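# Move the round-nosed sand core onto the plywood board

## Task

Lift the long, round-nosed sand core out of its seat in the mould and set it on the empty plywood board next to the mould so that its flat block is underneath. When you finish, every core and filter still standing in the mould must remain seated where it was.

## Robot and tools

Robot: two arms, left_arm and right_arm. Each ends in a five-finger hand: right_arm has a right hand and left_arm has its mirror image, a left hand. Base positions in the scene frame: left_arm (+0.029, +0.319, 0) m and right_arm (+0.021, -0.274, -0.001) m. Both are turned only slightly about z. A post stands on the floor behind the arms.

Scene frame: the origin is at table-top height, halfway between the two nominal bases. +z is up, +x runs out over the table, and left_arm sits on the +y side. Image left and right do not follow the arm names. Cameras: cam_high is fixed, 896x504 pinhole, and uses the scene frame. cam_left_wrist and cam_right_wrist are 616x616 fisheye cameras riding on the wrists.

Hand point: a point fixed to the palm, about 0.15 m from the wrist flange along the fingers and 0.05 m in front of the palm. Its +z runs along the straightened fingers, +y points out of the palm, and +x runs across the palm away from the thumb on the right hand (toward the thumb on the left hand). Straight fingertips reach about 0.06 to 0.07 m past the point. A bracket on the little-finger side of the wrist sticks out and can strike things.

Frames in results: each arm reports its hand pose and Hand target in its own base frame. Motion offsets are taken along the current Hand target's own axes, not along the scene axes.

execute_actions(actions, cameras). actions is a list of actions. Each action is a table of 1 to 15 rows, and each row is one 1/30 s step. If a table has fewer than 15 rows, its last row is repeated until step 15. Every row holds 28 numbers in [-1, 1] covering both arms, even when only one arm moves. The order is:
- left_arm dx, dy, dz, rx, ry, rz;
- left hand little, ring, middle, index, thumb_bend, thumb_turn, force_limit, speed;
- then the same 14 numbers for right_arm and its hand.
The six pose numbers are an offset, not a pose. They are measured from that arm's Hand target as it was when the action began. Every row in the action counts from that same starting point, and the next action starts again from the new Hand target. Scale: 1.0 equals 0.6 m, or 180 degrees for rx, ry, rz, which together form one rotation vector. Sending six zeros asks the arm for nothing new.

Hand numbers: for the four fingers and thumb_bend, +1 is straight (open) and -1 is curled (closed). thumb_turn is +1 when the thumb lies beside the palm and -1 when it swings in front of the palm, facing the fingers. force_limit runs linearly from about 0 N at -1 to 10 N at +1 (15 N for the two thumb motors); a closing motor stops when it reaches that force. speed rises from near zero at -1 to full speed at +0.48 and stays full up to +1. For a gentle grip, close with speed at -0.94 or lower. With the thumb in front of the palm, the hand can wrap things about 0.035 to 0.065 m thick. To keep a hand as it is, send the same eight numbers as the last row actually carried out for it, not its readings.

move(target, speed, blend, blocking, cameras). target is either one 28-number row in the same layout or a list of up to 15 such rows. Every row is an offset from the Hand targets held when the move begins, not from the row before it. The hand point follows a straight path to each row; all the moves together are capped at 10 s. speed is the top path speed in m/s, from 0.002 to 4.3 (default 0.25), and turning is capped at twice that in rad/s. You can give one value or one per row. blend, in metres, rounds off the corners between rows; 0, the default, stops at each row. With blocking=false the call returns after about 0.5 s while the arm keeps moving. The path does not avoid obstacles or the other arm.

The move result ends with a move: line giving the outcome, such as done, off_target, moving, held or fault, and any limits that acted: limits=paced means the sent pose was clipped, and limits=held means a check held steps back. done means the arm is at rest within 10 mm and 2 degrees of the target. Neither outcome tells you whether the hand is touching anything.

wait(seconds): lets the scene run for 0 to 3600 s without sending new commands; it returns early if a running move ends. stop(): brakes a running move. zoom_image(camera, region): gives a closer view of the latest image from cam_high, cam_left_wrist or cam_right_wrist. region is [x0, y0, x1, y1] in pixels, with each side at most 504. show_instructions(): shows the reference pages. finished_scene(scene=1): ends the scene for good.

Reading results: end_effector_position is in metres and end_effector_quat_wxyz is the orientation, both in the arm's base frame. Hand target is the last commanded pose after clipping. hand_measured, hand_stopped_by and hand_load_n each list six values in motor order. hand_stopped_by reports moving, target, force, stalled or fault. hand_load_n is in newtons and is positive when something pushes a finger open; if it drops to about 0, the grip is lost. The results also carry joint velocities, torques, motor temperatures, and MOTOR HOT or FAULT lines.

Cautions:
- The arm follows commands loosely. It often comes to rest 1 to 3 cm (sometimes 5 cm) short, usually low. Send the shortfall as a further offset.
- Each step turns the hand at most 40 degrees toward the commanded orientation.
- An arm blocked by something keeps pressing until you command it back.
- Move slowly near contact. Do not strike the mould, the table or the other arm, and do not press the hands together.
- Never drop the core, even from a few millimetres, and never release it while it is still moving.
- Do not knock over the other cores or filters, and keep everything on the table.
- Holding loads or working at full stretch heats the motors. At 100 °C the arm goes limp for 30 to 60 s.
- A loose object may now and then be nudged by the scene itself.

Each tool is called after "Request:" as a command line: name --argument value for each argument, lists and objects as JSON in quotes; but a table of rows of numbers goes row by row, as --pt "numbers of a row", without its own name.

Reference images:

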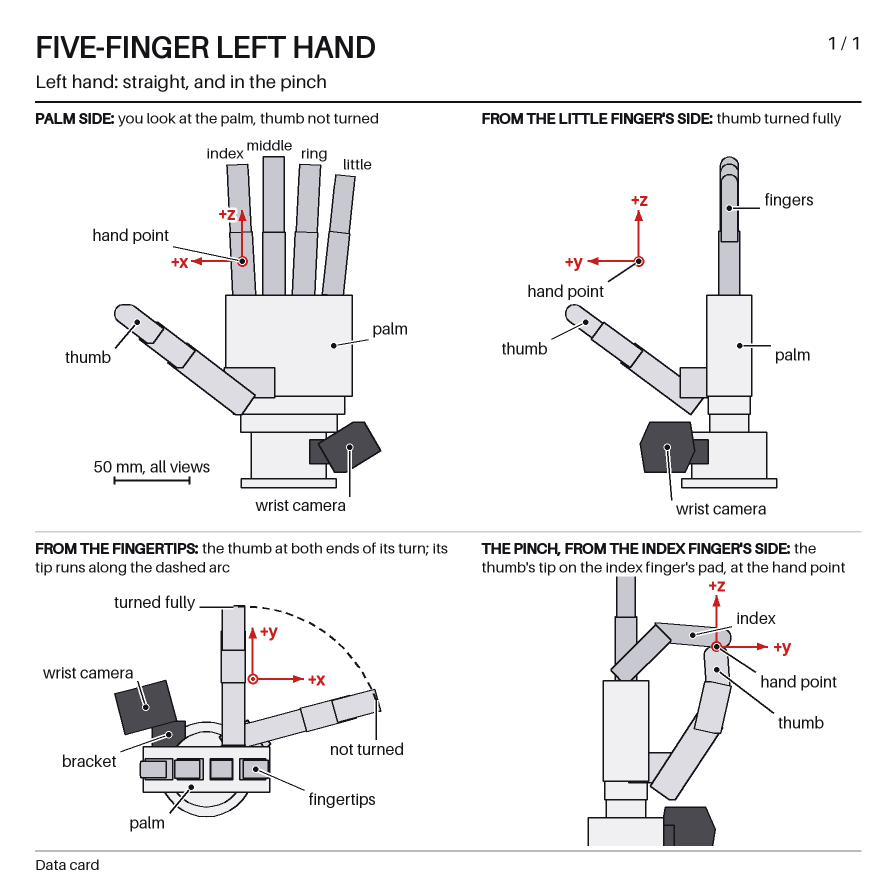

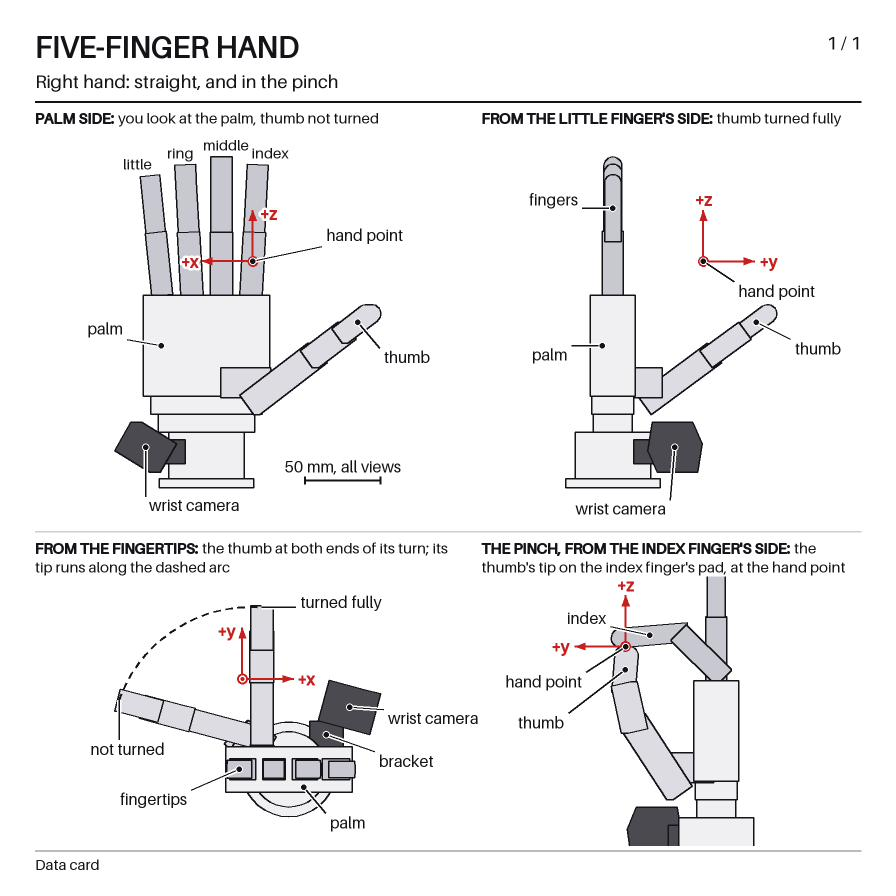

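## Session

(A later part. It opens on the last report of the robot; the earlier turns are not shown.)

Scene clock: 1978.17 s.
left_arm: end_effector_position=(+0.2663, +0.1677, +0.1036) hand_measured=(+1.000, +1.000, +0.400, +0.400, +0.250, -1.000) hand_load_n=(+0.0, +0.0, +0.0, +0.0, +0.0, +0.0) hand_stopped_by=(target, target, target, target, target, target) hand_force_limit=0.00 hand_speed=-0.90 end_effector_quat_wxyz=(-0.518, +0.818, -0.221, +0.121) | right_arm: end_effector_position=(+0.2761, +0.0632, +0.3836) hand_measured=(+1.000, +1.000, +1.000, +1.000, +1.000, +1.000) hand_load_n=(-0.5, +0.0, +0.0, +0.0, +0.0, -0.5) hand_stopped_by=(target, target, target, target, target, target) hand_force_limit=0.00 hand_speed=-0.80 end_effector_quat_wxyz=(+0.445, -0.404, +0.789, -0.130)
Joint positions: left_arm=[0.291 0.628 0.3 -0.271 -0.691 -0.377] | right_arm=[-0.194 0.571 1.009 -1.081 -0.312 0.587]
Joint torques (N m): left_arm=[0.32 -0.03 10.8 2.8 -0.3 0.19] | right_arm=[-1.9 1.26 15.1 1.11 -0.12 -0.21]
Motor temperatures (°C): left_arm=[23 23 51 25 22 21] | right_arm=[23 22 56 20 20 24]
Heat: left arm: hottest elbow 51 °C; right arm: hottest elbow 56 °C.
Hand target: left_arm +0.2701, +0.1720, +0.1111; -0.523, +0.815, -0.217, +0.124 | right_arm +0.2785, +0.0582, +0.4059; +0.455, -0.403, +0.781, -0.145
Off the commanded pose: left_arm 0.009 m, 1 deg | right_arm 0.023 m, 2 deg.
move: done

Request:
move --pt "0 0 0 0 0 0 1 1 1 1 0.3 -1 0 -0.7 0 0 0 0 0 0 1 1 1 1 1 1 0 -0.8" --pt "-0.0062 -0.2265 -0.1057 0 0 0 1 1 1 1 0.3 -1 0 -0.7 0 0 0 0 0 0 1 1 1 1 1 1 0 -0.8" --speed 0.08 --cameras '["cam_high","cam_left_wrist"]'

Request:
zoom_image --camera "cam_high" --region '[470, 380, 620, 500]'

Request:
zoom_image --camera "cam_left_wrist" --region '[100, 180, 400, 480]'

Scene clock: 1991.73 s.
left_arm: end_effector_position=(+0.2654, +0.1689, +0.2332) hand_measured=(+1.000, +1.000, +1.000, +1.000, +0.300, -1.000) hand_load_n=(+0.0, +0.0, +0.0, +0.0, +0.0, +0.0) hand_stopped_by=(target, target, target, target, target, target) hand_force_limit=0.00 hand_speed=-0.70 end_effector_quat_wxyz=(-0.515, +0.820, -0.224, +0.113) | right_arm: end_effector_position=(+0.2761, +0.0632, +0.3836) hand_measured=(+1.000, +1.000, +1.000, +1.000, +1.000, +1.000) hand_load_n=(+0.0, +0.0, +0.0, +0.0, +0.0, +0.0) hand_stopped_by=(target, target, target, target, target, target) hand_force_limit=0.00 hand_speed=-0.80 end_effector_quat_wxyz=(+0.445, -0.404, +0.789, -0.130)
Joint positions: left_arm=[0.295 0.566 0.636 -0.683 -0.691 -0.372] | right_arm=[-0.194 0.571 1.009 -1.081 -0.312 0.587]
Joint torques (N m): left_arm=[-0.15 -0.09 14.54 1.65 -0.35 0.12] | right_arm=[-1.85 1.26 15.06 1.13 -0.12 -0.21]
Motor temperatures (°C): left_arm=[23 23 50 25 22 21] | right_arm=[23 22 56 20 20 24]
Heat: left arm: hottest elbow 50 °C; right arm: hottest elbow 56 °C.
Hand target: left_arm +0.2702, +0.1718, +0.2610; -0.523, +0.815, -0.217, +0.124 | right_arm +0.2785, +0.0582, +0.4059; +0.455, -0.403, +0.781, -0.145
Off the commanded pose: left_arm 0.028 m, 2 deg | right_arm 0.023 m, 2 deg.
move: off_target (left_arm)
cam_left_wrist: T_world_to_cam=[[0.47604, 0.22778, 0.84941, -0.36458], [0.42473, -0.90531, 0.00474, 0.03638], [0.77006, 0.35851, -0.52771, -0.03115]] pos_world=[0.18209, 0.12715, 0.29307]

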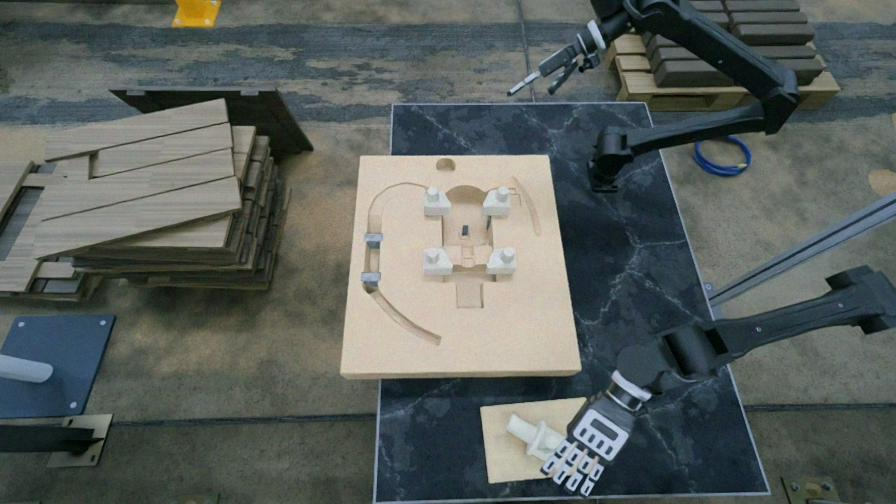

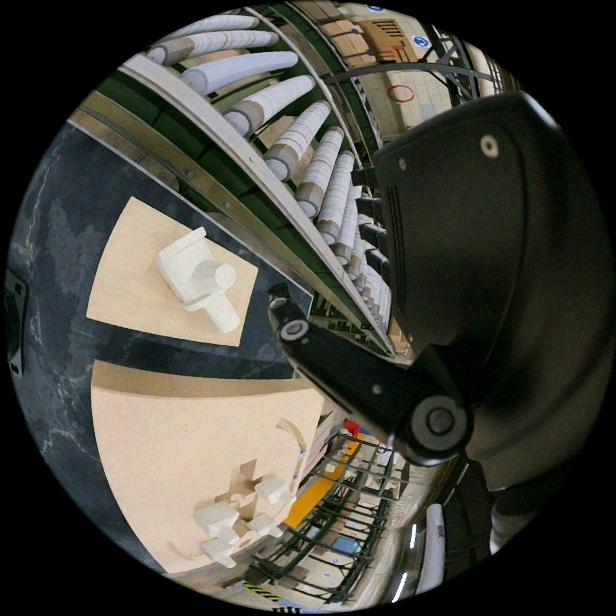

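Scaled by 3.360.

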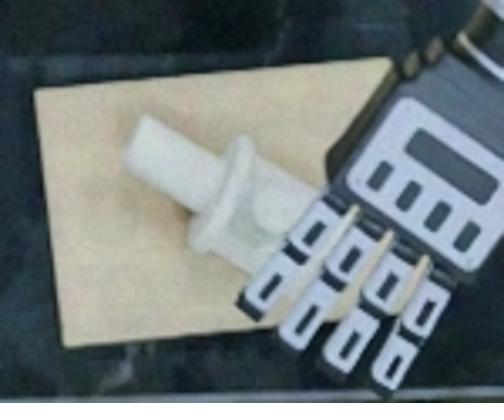

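Scaled by 1.680 from the camera's image (finer frame: 880x880).

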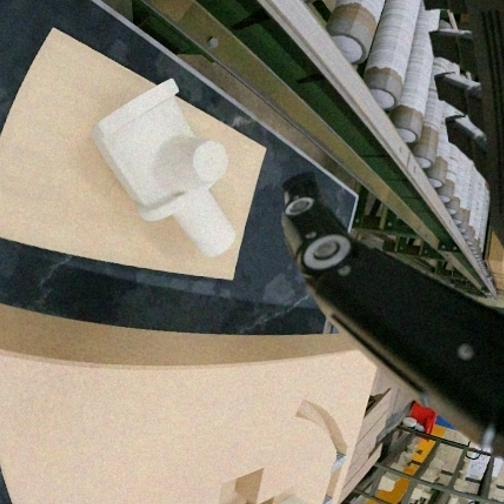

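Request:
zoom_image --camera "cam_high" --region '[350, 150, 590, 390]'

Scaled by 2.100.

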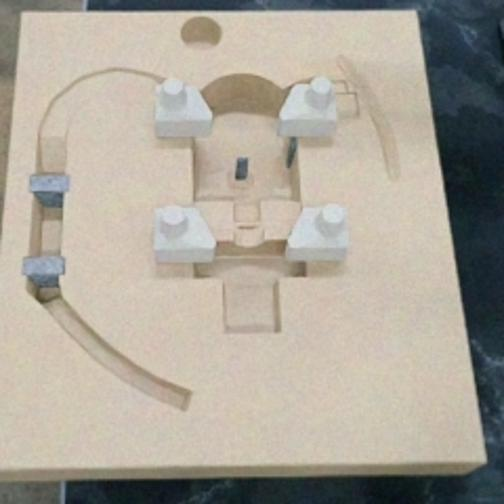

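Request:
finished_scene

The scene is finished: the task was done.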